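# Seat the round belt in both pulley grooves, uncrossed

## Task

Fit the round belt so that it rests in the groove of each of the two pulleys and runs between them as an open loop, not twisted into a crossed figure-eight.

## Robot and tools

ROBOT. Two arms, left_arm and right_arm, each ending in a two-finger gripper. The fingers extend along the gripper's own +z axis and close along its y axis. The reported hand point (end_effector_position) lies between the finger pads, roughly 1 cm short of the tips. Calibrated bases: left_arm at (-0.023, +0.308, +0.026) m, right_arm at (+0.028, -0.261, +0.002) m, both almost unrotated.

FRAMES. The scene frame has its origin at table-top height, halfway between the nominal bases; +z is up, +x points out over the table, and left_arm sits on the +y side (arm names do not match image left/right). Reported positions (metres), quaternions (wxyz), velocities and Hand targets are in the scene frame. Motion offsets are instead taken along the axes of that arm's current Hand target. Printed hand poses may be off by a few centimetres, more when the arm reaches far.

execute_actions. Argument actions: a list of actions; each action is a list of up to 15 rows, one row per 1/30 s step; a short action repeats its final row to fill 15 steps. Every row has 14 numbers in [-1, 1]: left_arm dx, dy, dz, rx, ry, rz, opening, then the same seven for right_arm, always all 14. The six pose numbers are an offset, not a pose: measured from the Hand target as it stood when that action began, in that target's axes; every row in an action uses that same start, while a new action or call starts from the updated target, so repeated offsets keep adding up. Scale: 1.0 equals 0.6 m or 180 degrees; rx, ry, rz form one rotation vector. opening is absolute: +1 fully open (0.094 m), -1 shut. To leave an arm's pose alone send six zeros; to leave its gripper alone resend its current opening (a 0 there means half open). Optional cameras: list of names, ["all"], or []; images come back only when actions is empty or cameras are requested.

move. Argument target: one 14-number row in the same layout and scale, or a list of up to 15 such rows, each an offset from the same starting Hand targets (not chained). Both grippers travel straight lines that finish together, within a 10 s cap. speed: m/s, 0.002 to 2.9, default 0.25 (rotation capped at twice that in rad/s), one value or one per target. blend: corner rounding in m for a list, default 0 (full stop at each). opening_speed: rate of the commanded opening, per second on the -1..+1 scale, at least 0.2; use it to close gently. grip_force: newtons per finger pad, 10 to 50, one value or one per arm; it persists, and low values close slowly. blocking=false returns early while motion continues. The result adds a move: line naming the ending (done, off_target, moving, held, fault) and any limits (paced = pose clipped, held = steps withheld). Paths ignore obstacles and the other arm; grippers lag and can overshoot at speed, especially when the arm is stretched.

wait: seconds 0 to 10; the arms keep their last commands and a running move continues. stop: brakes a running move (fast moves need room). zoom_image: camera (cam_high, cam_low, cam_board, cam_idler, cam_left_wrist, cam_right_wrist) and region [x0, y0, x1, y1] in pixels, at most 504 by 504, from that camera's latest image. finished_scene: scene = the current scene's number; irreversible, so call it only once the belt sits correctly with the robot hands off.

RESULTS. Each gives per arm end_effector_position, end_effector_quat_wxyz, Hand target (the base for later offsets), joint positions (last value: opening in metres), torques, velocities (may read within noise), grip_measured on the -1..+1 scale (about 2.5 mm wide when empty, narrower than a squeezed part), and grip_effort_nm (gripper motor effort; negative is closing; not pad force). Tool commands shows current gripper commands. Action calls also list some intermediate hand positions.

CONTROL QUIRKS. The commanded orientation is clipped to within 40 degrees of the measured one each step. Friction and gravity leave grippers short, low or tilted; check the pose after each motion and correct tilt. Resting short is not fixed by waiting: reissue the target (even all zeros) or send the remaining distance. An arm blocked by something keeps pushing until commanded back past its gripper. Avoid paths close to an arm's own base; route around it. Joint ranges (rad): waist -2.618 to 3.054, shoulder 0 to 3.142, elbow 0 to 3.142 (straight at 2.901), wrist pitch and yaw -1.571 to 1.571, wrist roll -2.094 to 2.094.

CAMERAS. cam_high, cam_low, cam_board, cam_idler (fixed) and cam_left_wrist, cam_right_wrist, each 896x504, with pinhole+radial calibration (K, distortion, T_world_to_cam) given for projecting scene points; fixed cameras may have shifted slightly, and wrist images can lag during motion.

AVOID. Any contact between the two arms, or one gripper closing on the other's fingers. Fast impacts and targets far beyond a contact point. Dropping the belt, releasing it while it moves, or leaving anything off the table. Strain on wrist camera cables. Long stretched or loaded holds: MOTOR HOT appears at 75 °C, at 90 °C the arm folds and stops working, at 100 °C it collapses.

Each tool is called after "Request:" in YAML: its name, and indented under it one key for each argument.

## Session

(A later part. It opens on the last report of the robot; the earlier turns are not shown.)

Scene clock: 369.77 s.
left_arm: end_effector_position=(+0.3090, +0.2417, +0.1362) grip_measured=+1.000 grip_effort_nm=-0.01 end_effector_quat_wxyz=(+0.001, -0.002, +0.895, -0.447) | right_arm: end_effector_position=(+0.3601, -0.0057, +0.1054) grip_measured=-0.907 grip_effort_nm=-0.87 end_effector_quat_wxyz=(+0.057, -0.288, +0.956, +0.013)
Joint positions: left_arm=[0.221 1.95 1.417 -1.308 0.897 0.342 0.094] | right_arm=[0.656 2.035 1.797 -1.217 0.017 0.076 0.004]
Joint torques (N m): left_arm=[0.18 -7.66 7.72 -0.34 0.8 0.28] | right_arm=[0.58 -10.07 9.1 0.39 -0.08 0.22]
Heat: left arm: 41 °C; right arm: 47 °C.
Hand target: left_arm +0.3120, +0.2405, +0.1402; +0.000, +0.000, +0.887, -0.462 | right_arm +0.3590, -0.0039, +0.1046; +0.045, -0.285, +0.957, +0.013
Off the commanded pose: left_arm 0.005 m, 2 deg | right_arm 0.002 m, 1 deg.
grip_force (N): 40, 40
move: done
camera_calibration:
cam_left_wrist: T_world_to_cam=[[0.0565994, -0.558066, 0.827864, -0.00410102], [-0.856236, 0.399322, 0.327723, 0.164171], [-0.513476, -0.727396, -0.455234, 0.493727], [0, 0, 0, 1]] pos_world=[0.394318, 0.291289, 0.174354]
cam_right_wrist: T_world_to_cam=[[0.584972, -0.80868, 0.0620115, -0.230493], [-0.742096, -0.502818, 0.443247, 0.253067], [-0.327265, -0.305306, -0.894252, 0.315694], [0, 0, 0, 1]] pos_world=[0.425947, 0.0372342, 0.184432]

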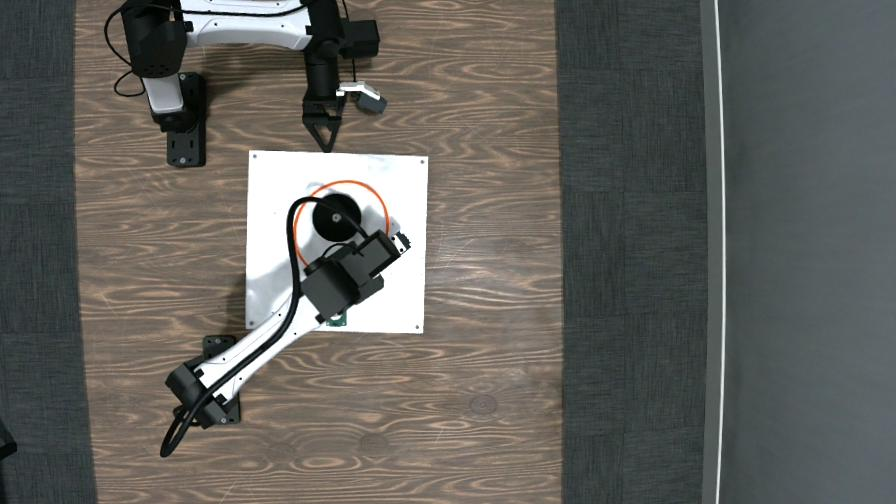

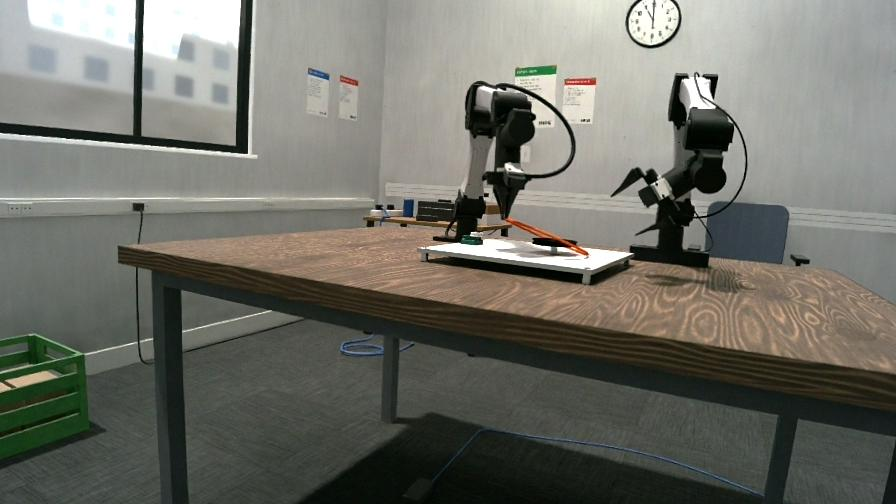

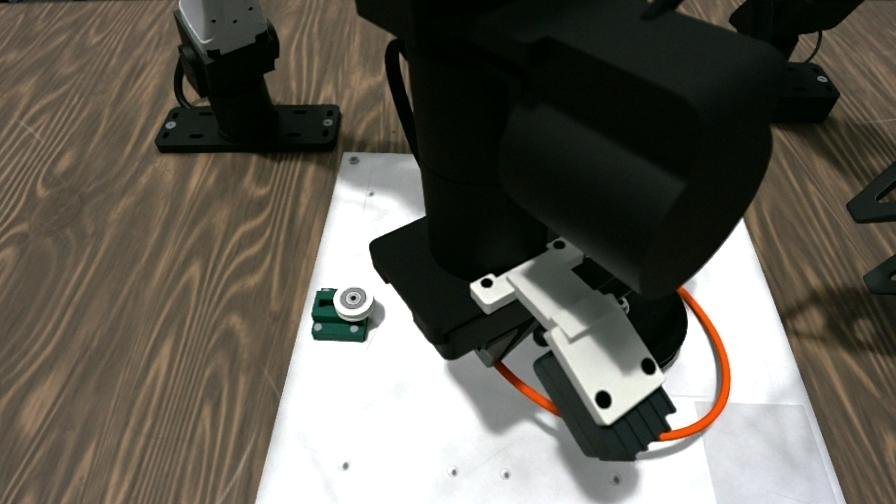

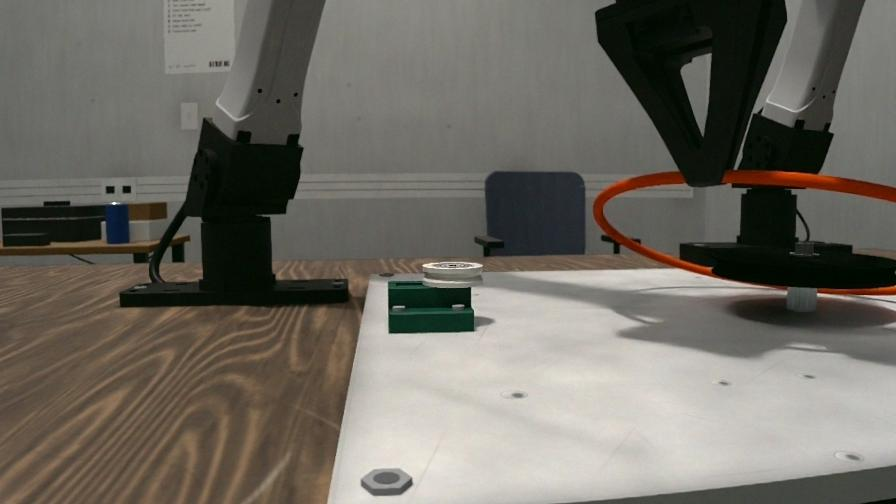

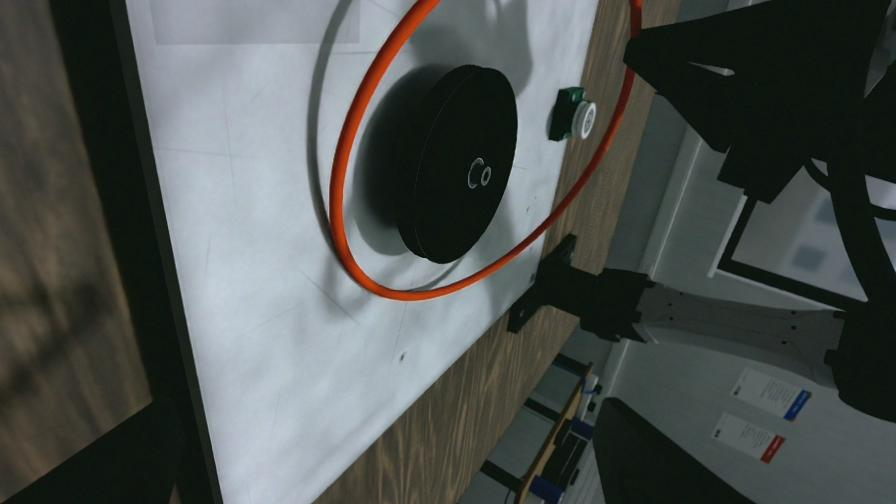

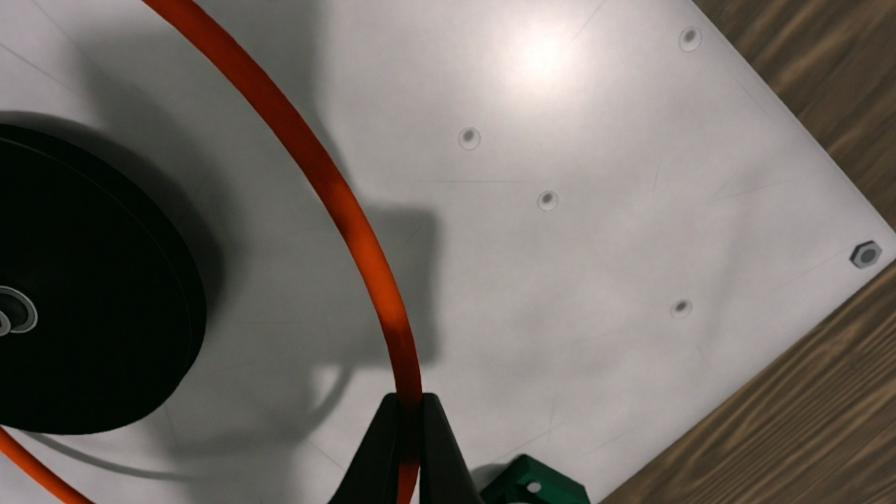

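Request:
move:
  target: [0,0,0,0,0,0,-0.4, -0.005,0,-0.05,0,0,0,-0.97]
  speed: 0.1
  opening_speed: 1.0
  cameras: ["cam_low","cam_idler","cam_left_wrist"]

Request:
zoom_image:
  camera: "cam_low"
  region: [450, 190, 650, 290]

Scene clock: 410.50 s.
left_arm: end_effector_position=(+0.3090, +0.2417, +0.1362) grip_measured=-0.398 grip_effort_nm=-0.12 end_effector_quat_wxyz=(+0.001, -0.002, +0.895, -0.447) | right_arm: end_effector_position=(+0.3610, -0.0050, +0.1363) grip_measured=-0.907 grip_effort_nm=-0.87 end_effector_quat_wxyz=(+0.058, -0.287, +0.956, +0.013)
Joint positions: left_arm=[0.221 1.95 1.417 -1.308 0.897 0.342 0.028] | right_arm=[0.656 2.046 1.935 -1.342 0.017 0.077 0.004]
Joint torques (N m): left_arm=[0.18 -7.69 7.75 -0.33 0.83 0.31] | right_arm=[0.62 -10.09 8.84 0.39 -0.08 0.22]
Heat: left arm: 41 °C; right arm: 47 °C.
Hand target: left_arm +0.3120, +0.2405, +0.1402; +0.000, +0.000, +0.887, -0.462 | right_arm +0.3591, -0.0039, +0.1347; +0.045, -0.285, +0.957, +0.013
Off the commanded pose: left_arm 0.005 m, 2 deg | right_arm 0.003 m, 2 deg.
grip_force (N): 40, 40
move: done
camera_calibration:
cam_left_wrist: T_world_to_cam=[[0.0565994, -0.558066, 0.827864, -0.00410102], [-0.856236, 0.399322, 0.327723, 0.164171], [-0.513476, -0.727396, -0.455234, 0.493727], [0, 0, 0, 1]] pos_world=[0.394318, 0.291289, 0.174354]
Images, in order (width x height): cam_low 896x504, cam_idler 896x504, cam_left_wrist 896x504.

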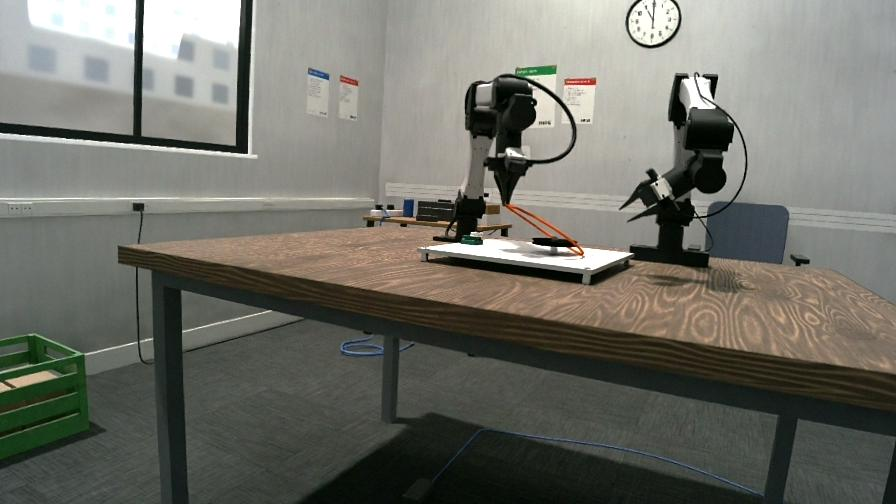

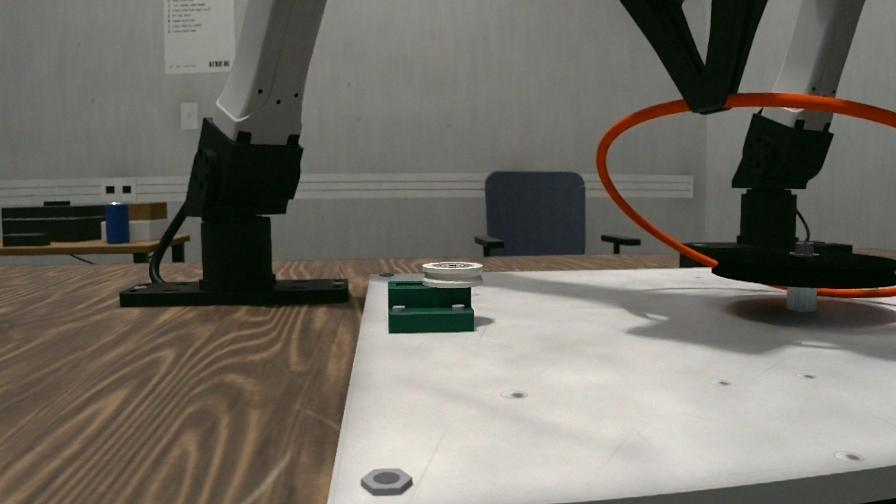

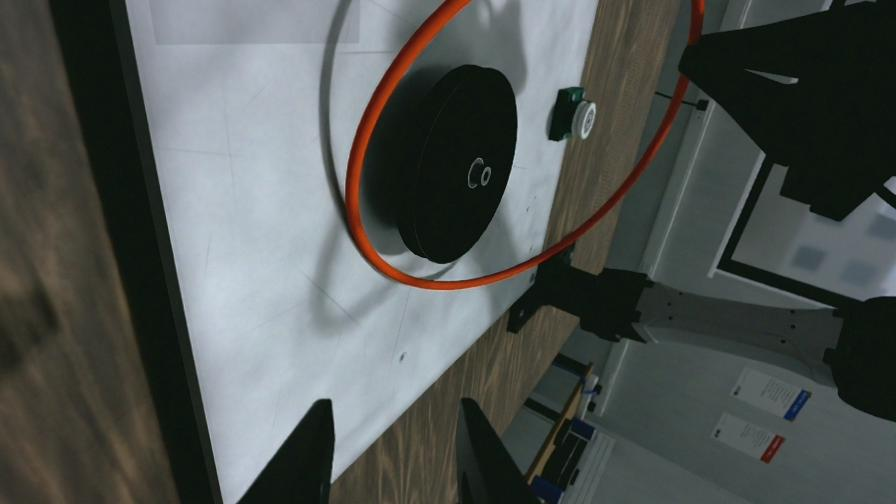

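Scaled by 2.520 from the camera's 896x504 image, which has a finer 1280x720 frame.

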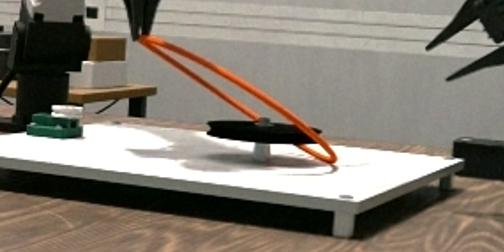

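Request:
zoom_image:
  camera: "cam_left_wrist"
  region: [300, 100, 520, 300]

Request:
zoom_image:
  camera: "cam_idler"
  region: [690, 200, 896, 340]

Scaled by 2.291 from the camera's 896x504 image, which has a finer 1280x720 frame.

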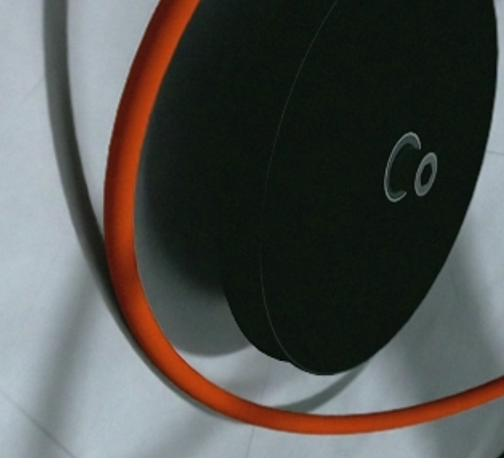

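Scaled by 2.447 from the camera's 896x504 image, which has a finer 1280x720 frame.

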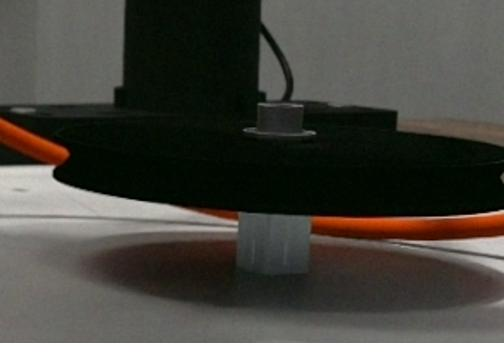

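Request:
move:
  target: [0,0,0,0,0,0,-0.4, -0.032,0.042,-0.055,0,0,0,-0.97]
  speed: 0.1
  cameras: ["cam_low","cam_high","cam_left_wrist"]

Request:
zoom_image:
  camera: "cam_low"
  region: [450, 190, 650, 290]

Request:
zoom_image:
  camera: "cam_left_wrist"
  region: [250, 50, 520, 320]

Scene clock: 435.00 s.
left_arm: end_effector_position=(+0.3090, +0.2417, +0.1362) grip_measured=-0.398 grip_effort_nm=-0.12 end_effector_quat_wxyz=(+0.001, -0.002, +0.895, -0.447) | right_arm: end_effector_position=(+0.3610, +0.0258, +0.1725) grip_measured=-0.907 grip_effort_nm=-0.87 end_effector_quat_wxyz=(+0.063, -0.287, +0.956, +0.019)
Joint positions: left_arm=[0.221 1.95 1.417 -1.308 0.897 0.342 0.028] | right_arm=[0.712 2.176 2.285 -1.549 0.017 0.132 0.004]
Joint torques (N m): left_arm=[-0.23 -7.88 7.57 -0.39 0.82 0.28] | right_arm=[0.64 -10.74 8.42 0.43 0 0.22]
Heat: left arm: 41 °C; right arm: 46 °C.
Hand target: left_arm +0.3120, +0.2405, +0.1402; +0.000, +0.000, +0.887, -0.462 | right_arm +0.3587, +0.0260, +0.1693; +0.045, -0.285, +0.957, +0.013
Off the commanded pose: left_arm 0.005 m, 2 deg | right_arm 0.004 m, 2 deg.
joint sent to its limit (right arm) — joint 4 (wrist pitch), lower limit. The joint targets still meet the commanded pose.
grip_force (N): 40, 40
move: done
camera_calibration:
cam_left_wrist: T_world_to_cam=[[0.0565994, -0.558066, 0.827864, -0.00410102], [-0.856236, 0.399322, 0.327723, 0.164171], [-0.513476, -0.727396, -0.455234, 0.493727], [0, 0, 0, 1]] pos_world=[0.394318, 0.291289, 0.174354]
Images, in order (width x height): cam_high 896x504, cam_low 896x504, cam_left_wrist 896x504.

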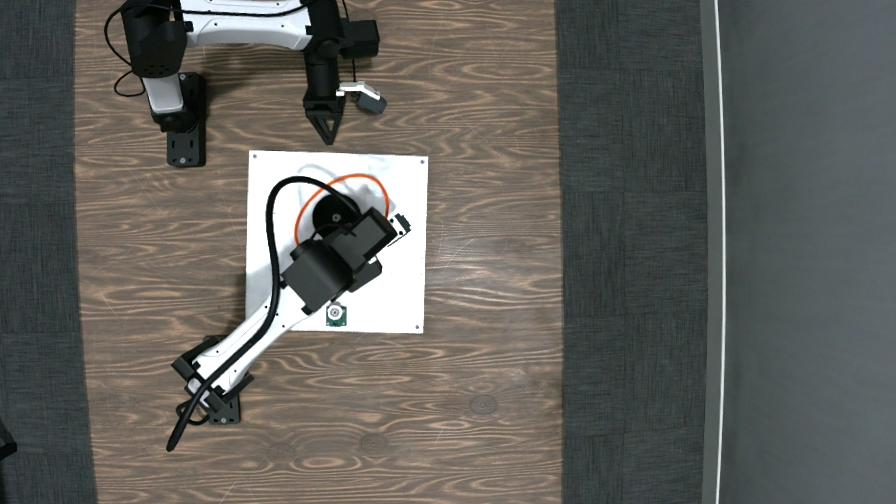

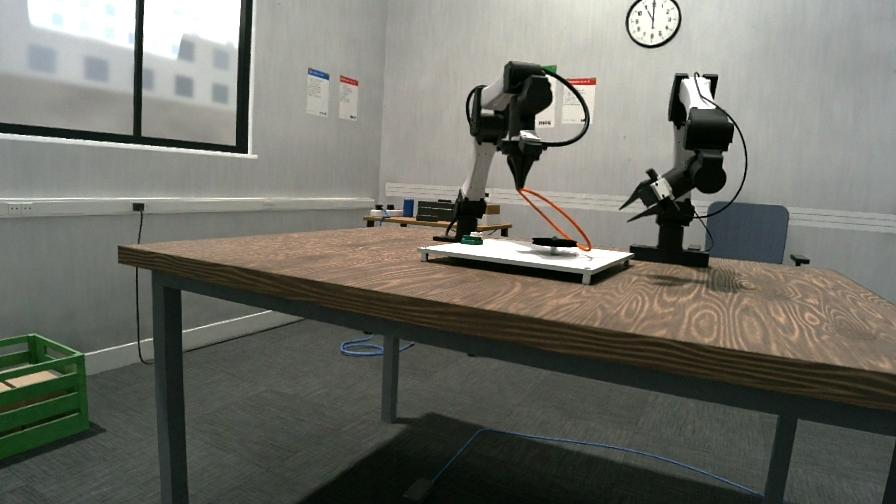

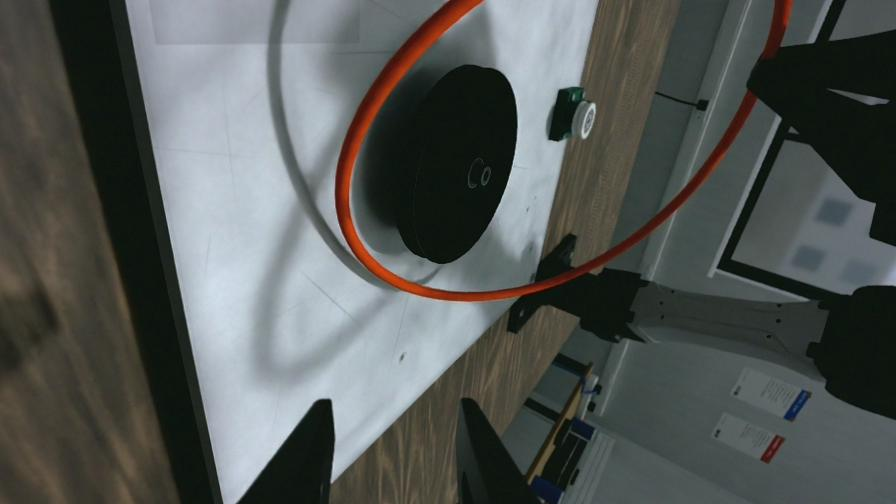

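Scaled by 2.520 from the camera's 896x504 image, which has a finer 1280x720 frame.

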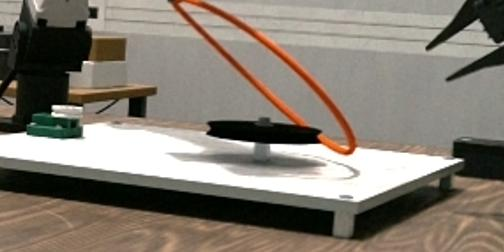

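Scaled by 1.867 from the camera's 896x504 image, which has a finer 1280x720 frame.

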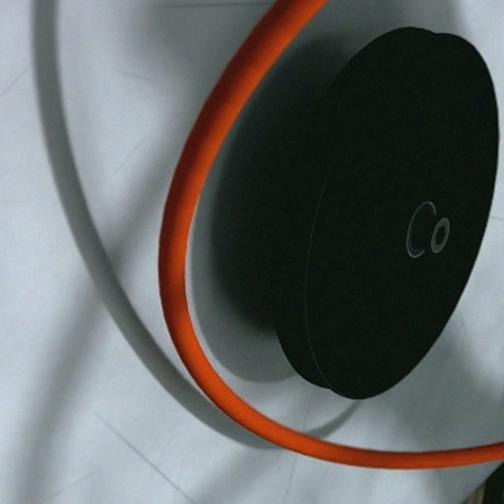

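Request:
move:
  target: [0.0017,0.0435,0.1007,0.0197,-0.0865,0.0041,-0.4,0,0,0,0,0,0,-0.97]
  speed: 0.12
  cameras: ["cam_low","cam_high","cam_idler","cam_left_wrist"]

Request:
zoom_image:
  camera: "cam_low"
  region: [450, 190, 650, 290]

Request:
zoom_image:
  camera: "cam_high"
  region: [230, 100, 440, 340]

Scene clock: 483.30 s.
left_arm: end_effector_position=(+0.3075, +0.2094, +0.0731) grip_measured=-0.398 grip_effort_nm=-0.12 end_effector_quat_wxyz=(+0.102, -0.069, +0.871, -0.476) | right_arm: end_effector_position=(+0.3610, +0.0258, +0.1725) grip_measured=-0.907 grip_effort_nm=-0.87 end_effector_quat_wxyz=(+0.063, -0.287, +0.956, +0.019)
Joint positions: left_arm=[0.153 1.801 0.873 -0.418 1.002 -0.134 0.028] | right_arm=[0.712 2.176 2.285 -1.549 0.017 0.132 0.004]
Joint torques (N m): left_arm=[-0.75 -10.99 4.22 1.16 0.74 -0.1] | right_arm=[0.72 -10.74 8.4 0.42 -0.01 0.22]
Heat: left arm: 41 °C; right arm: 47 °C.
Hand target: left_arm +0.3110, +0.2060, +0.0842; +0.123, -0.057, +0.864, -0.484 | right_arm +0.3587, +0.0260, +0.1693; +0.045, -0.285, +0.957, +0.013
Off the commanded pose: left_arm 0.012 m, 3 deg | right_arm 0.004 m, 2 deg.
joint sent to its limit (right arm) — joint 4 (wrist pitch), lower limit. The joint targets still meet the commanded pose.
grip_force (N): 40, 40
move: off_target (left_arm)
camera_calibration:
cam_left_wrist: T_world_to_cam=[[0.063742, -0.481189, 0.874297, 0.00852514], [-0.954124, 0.227432, 0.194734, 0.27224], [-0.292547, -0.8466, -0.444617, 0.397025], [0, 0, 0, 1]] pos_world=[0.375355, 0.278307, 0.116056]
Images, in order (width x height): cam_high 896x504, cam_low 896x504, cam_idler 896x504, cam_left_wrist 896x504.

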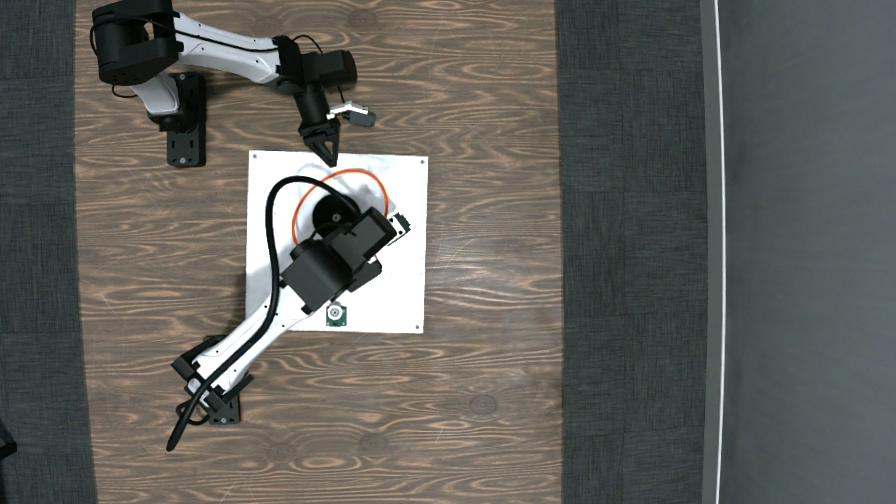

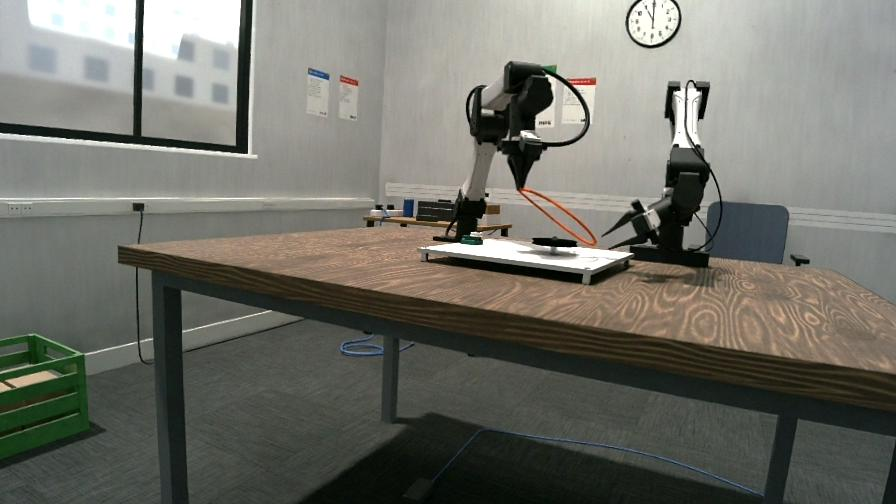

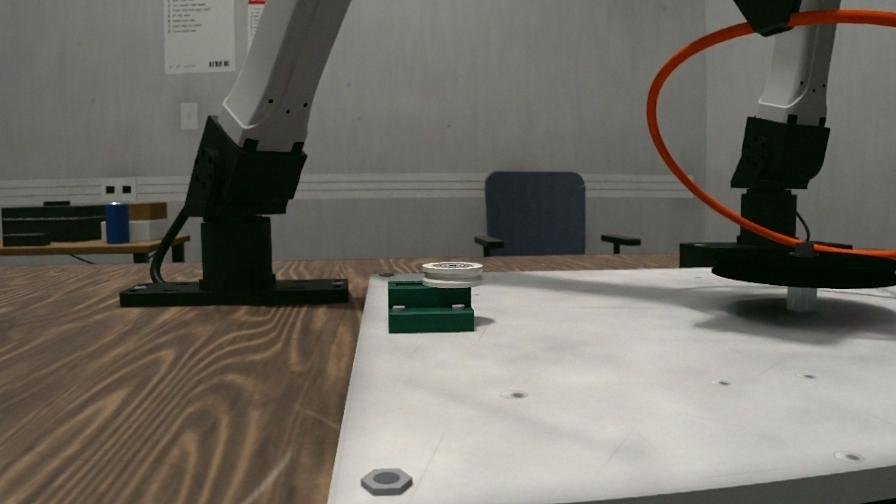

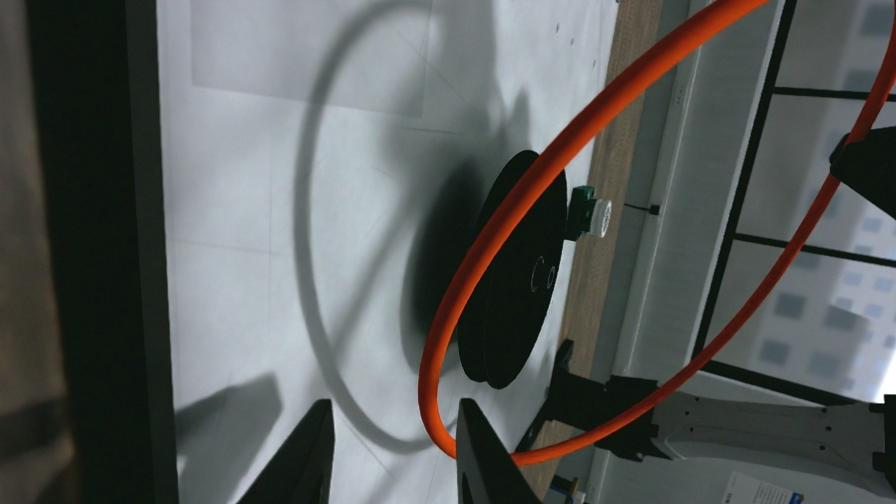

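Scaled by 2.520 from the camera's 896x504 image, which has a finer 1280x720 frame.

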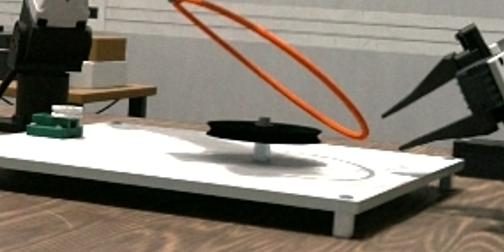

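Scaled by 2.100 from the camera's 896x504 image, which has a finer 1280x720 frame.

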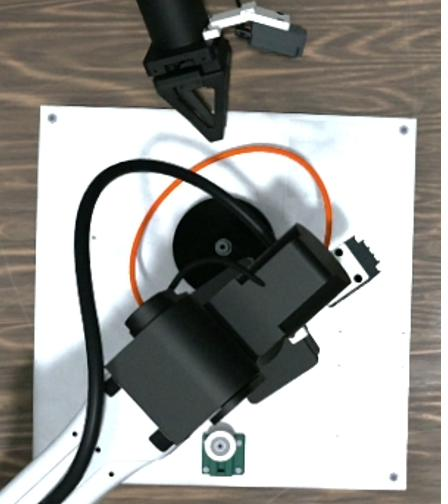

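Request:
move:
  target: [0.01,-0.015,0.0467,0,0,0.083,-0.4,0,0,0,0,0,0,-0.97]
  speed: 0.06
  cameras: ["cam_low","cam_high","cam_idler","cam_left_wrist"]

Request:
zoom_image:
  camera: "cam_low"
  region: [450, 190, 650, 290]

Request:
zoom_image:
  camera: "cam_left_wrist"
  region: [200, 204, 600, 504]

Scene clock: 518.20 s.
left_arm: end_effector_position=(+0.3073, +0.1770, +0.0695) grip_measured=-0.398 grip_effort_nm=-0.12 end_effector_quat_wxyz=(+0.150, +0.029, +0.866, -0.475) | right_arm: end_effector_position=(+0.3610, +0.0258, +0.1725) grip_measured=-0.907 grip_effort_nm=-0.87 end_effector_quat_wxyz=(+0.063, -0.287, +0.956, +0.019)
Joint positions: left_arm=[0.052 1.794 0.809 -0.217 1.002 -0.089 0.028] | right_arm=[0.712 2.176 2.285 -1.549 0.017 0.132 0.004]
Joint torques (N m): left_arm=[-0.77 -11.02 4.27 1.42 0.36 0.3] | right_arm=[0.7 -10.74 8.42 0.42 -0.02 0.22]
Heat: left arm: 45 °C; right arm: 47 °C.
Hand target: left_arm +0.3125, +0.1769, +0.0768; +0.185, +0.056, +0.864, -0.464 | right_arm +0.3587, +0.0260, +0.1693; +0.045, -0.285, +0.957, +0.013
Off the commanded pose: left_arm 0.009 m, 5 deg | right_arm 0.004 m, 2 deg.
joint sent to its limit (right arm) — joint 4 (wrist pitch), lower limit. The joint targets still meet the commanded pose.
grip_force (N): 40, 40
move: off_target (left_arm)
camera_calibration:
cam_left_wrist: T_world_to_cam=[[-0.152604, -0.496884, 0.854294, 0.0666861], [-0.93894, 0.342629, 0.0315592, 0.266463], [-0.308388, -0.797315, -0.518831, 0.369211], [0, 0, 0, 1]] pos_world=[0.37423, 0.236215, 0.126179]
Images, in order (width x height): cam_high 896x504, cam_low 896x504, cam_idler 896x504, cam_left_wrist 896x504.

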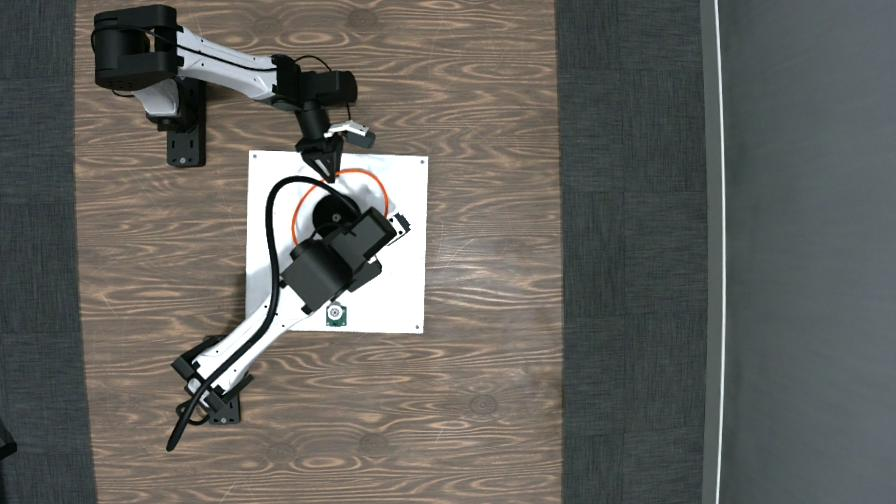

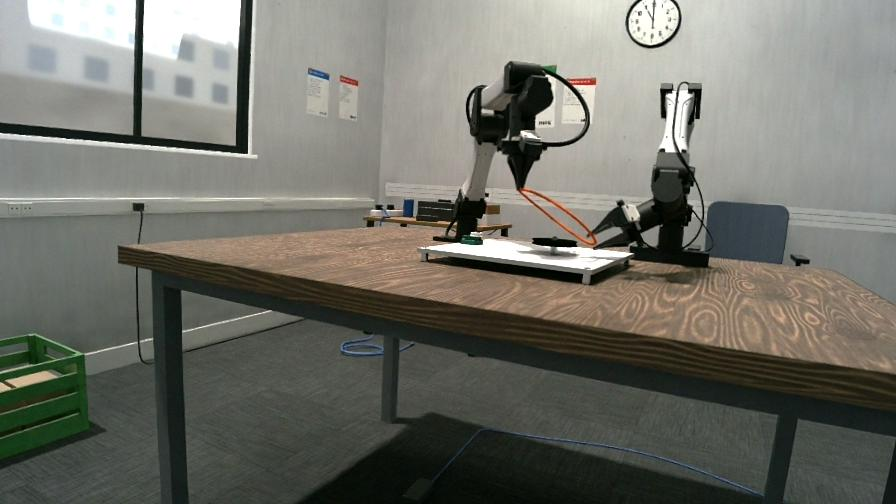

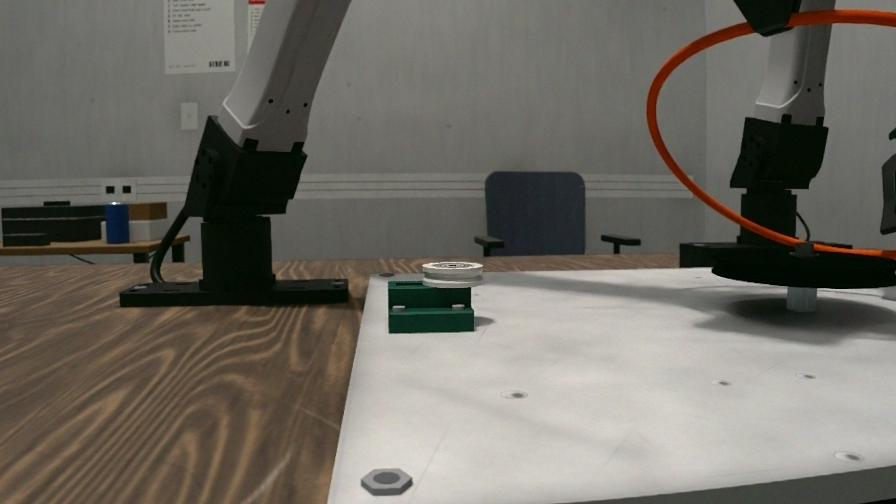

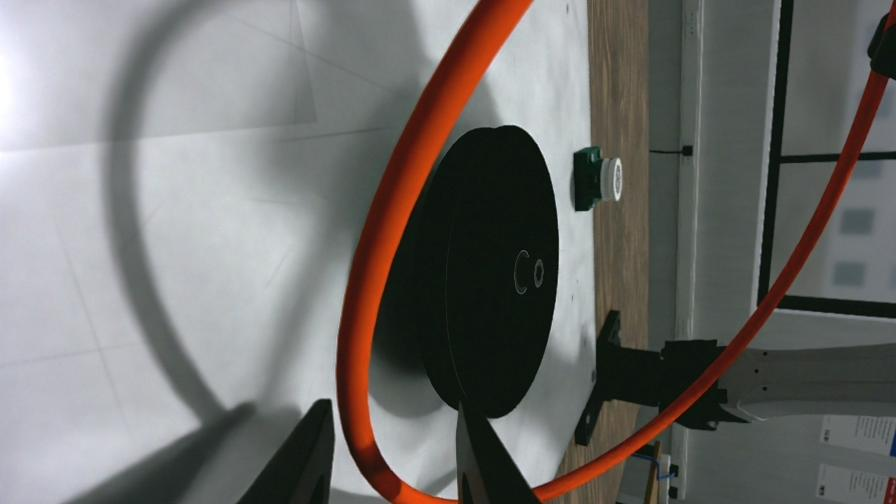

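Scaled by 2.520 from the camera's 896x504 image, which has a finer 1280x720 frame.

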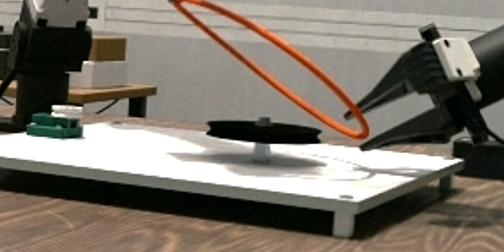

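Scaled by 1.260 from the camera's 896x504 image, which has a finer 1280x720 frame.

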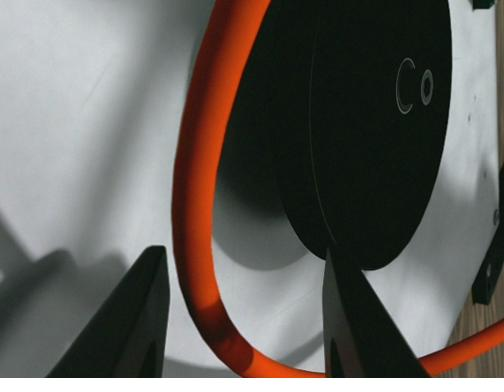

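Request:
move:
  target:
    - [0,0.005,-0.006,0,0,-0.03,-0.4,0,0,0,0,0,0,-0.97]
    - [0,0.005,-0.006,0,0,-0.03,-0.97,0,0,0,0,0,0,-0.97]
  speed: 0.06
  opening_speed: 0.5
  cameras: ["cam_low","cam_high","cam_left_wrist"]

Request:
zoom_image:
  camera: "cam_low"
  region: [450, 190, 650, 290]

Request:
zoom_image:
  camera: "cam_left_wrist"
  region: [200, 204, 600, 504]

Scene clock: 539.10 s.
left_arm: end_effector_position=(+0.3079, +0.1786, +0.0695) grip_measured=-0.904 grip_effort_nm=-0.85 end_effector_quat_wxyz=(+0.144, +0.014, +0.867, -0.477) | right_arm: end_effector_position=(+0.3610, +0.0258, +0.1725) grip_measured=-0.907 grip_effort_nm=-0.87 end_effector_quat_wxyz=(+0.063, -0.287, +0.956, +0.019)
Joint positions: left_arm=[0.057 1.794 0.809 -0.217 1.002 -0.12 0.004] | right_arm=[0.712 2.176 2.285 -1.549 0.017 0.132 0.004]
Joint torques (N m): left_arm=[0.2 -10.4 4.55 1.21 0.44 -0.11] | right_arm=[0.72 -10.74 8.42 0.42 -0.01 0.22]
Heat: left arm: 44 °C; right arm: 47 °C.
Hand target: left_arm +0.3123, +0.1815, +0.0762; +0.163, +0.015, +0.866, -0.473 | right_arm +0.3587, +0.0260, +0.1693; +0.045, -0.285, +0.957, +0.013
Off the commanded pose: left_arm 0.009 m, 2 deg | right_arm 0.004 m, 2 deg.
joint sent to its limit (right arm) — joint 4 (wrist pitch), lower limit. The joint targets still meet the commanded pose.
grip_force (N): 40, 40
move: done
camera_calibration:
cam_left_wrist: T_world_to_cam=[[-0.120595, -0.493473, 0.86136, 0.0566912], [-0.94463, 0.323787, 0.0532449, 0.270152], [-0.305172, -0.807246, -0.505197, 0.370529], [0, 0, 0, 1]] pos_world=[0.375105, 0.239612, 0.123974]
Images, in order (width x height): cam_high 896x504, cam_low 896x504, cam_left_wrist 896x504.

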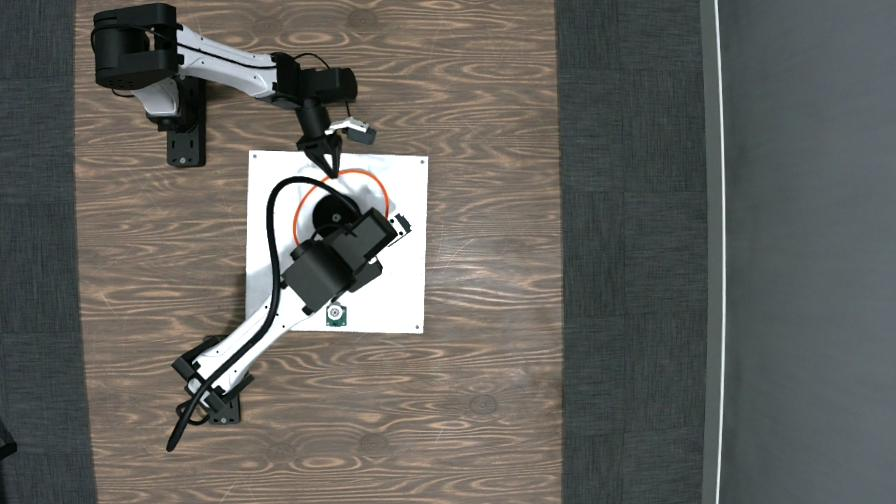

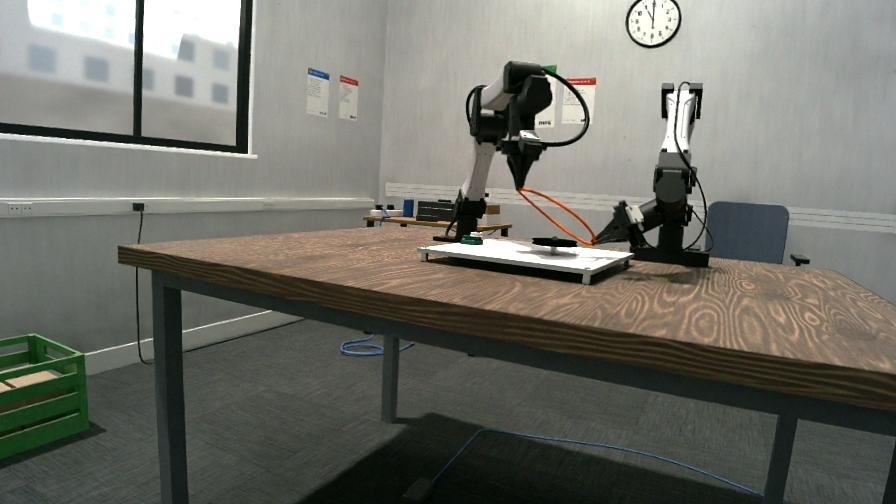

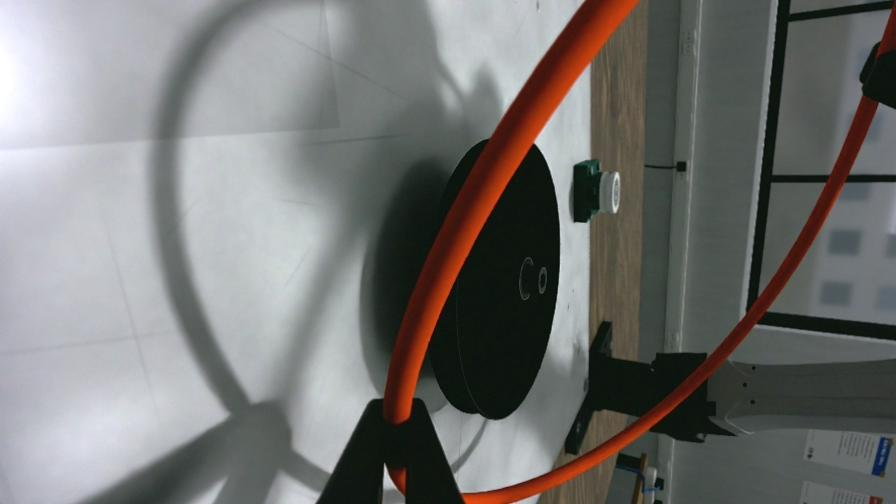

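Scaled by 2.520 from the camera's 896x504 image, which has a finer 1280x720 frame.

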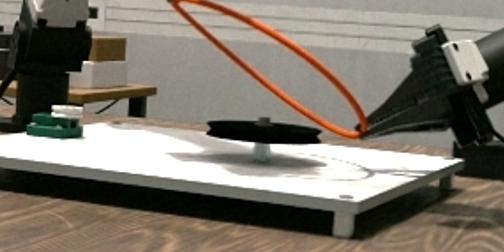

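Scaled by 1.260 from the camera's 896x504 image, which has a finer 1280x720 frame.

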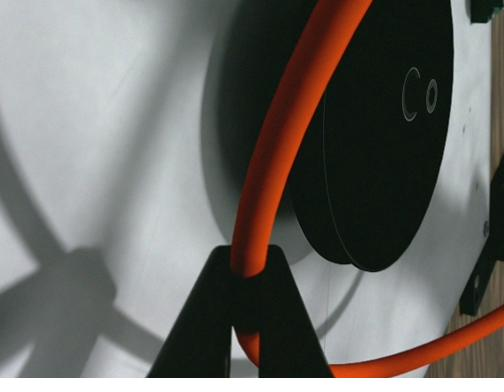

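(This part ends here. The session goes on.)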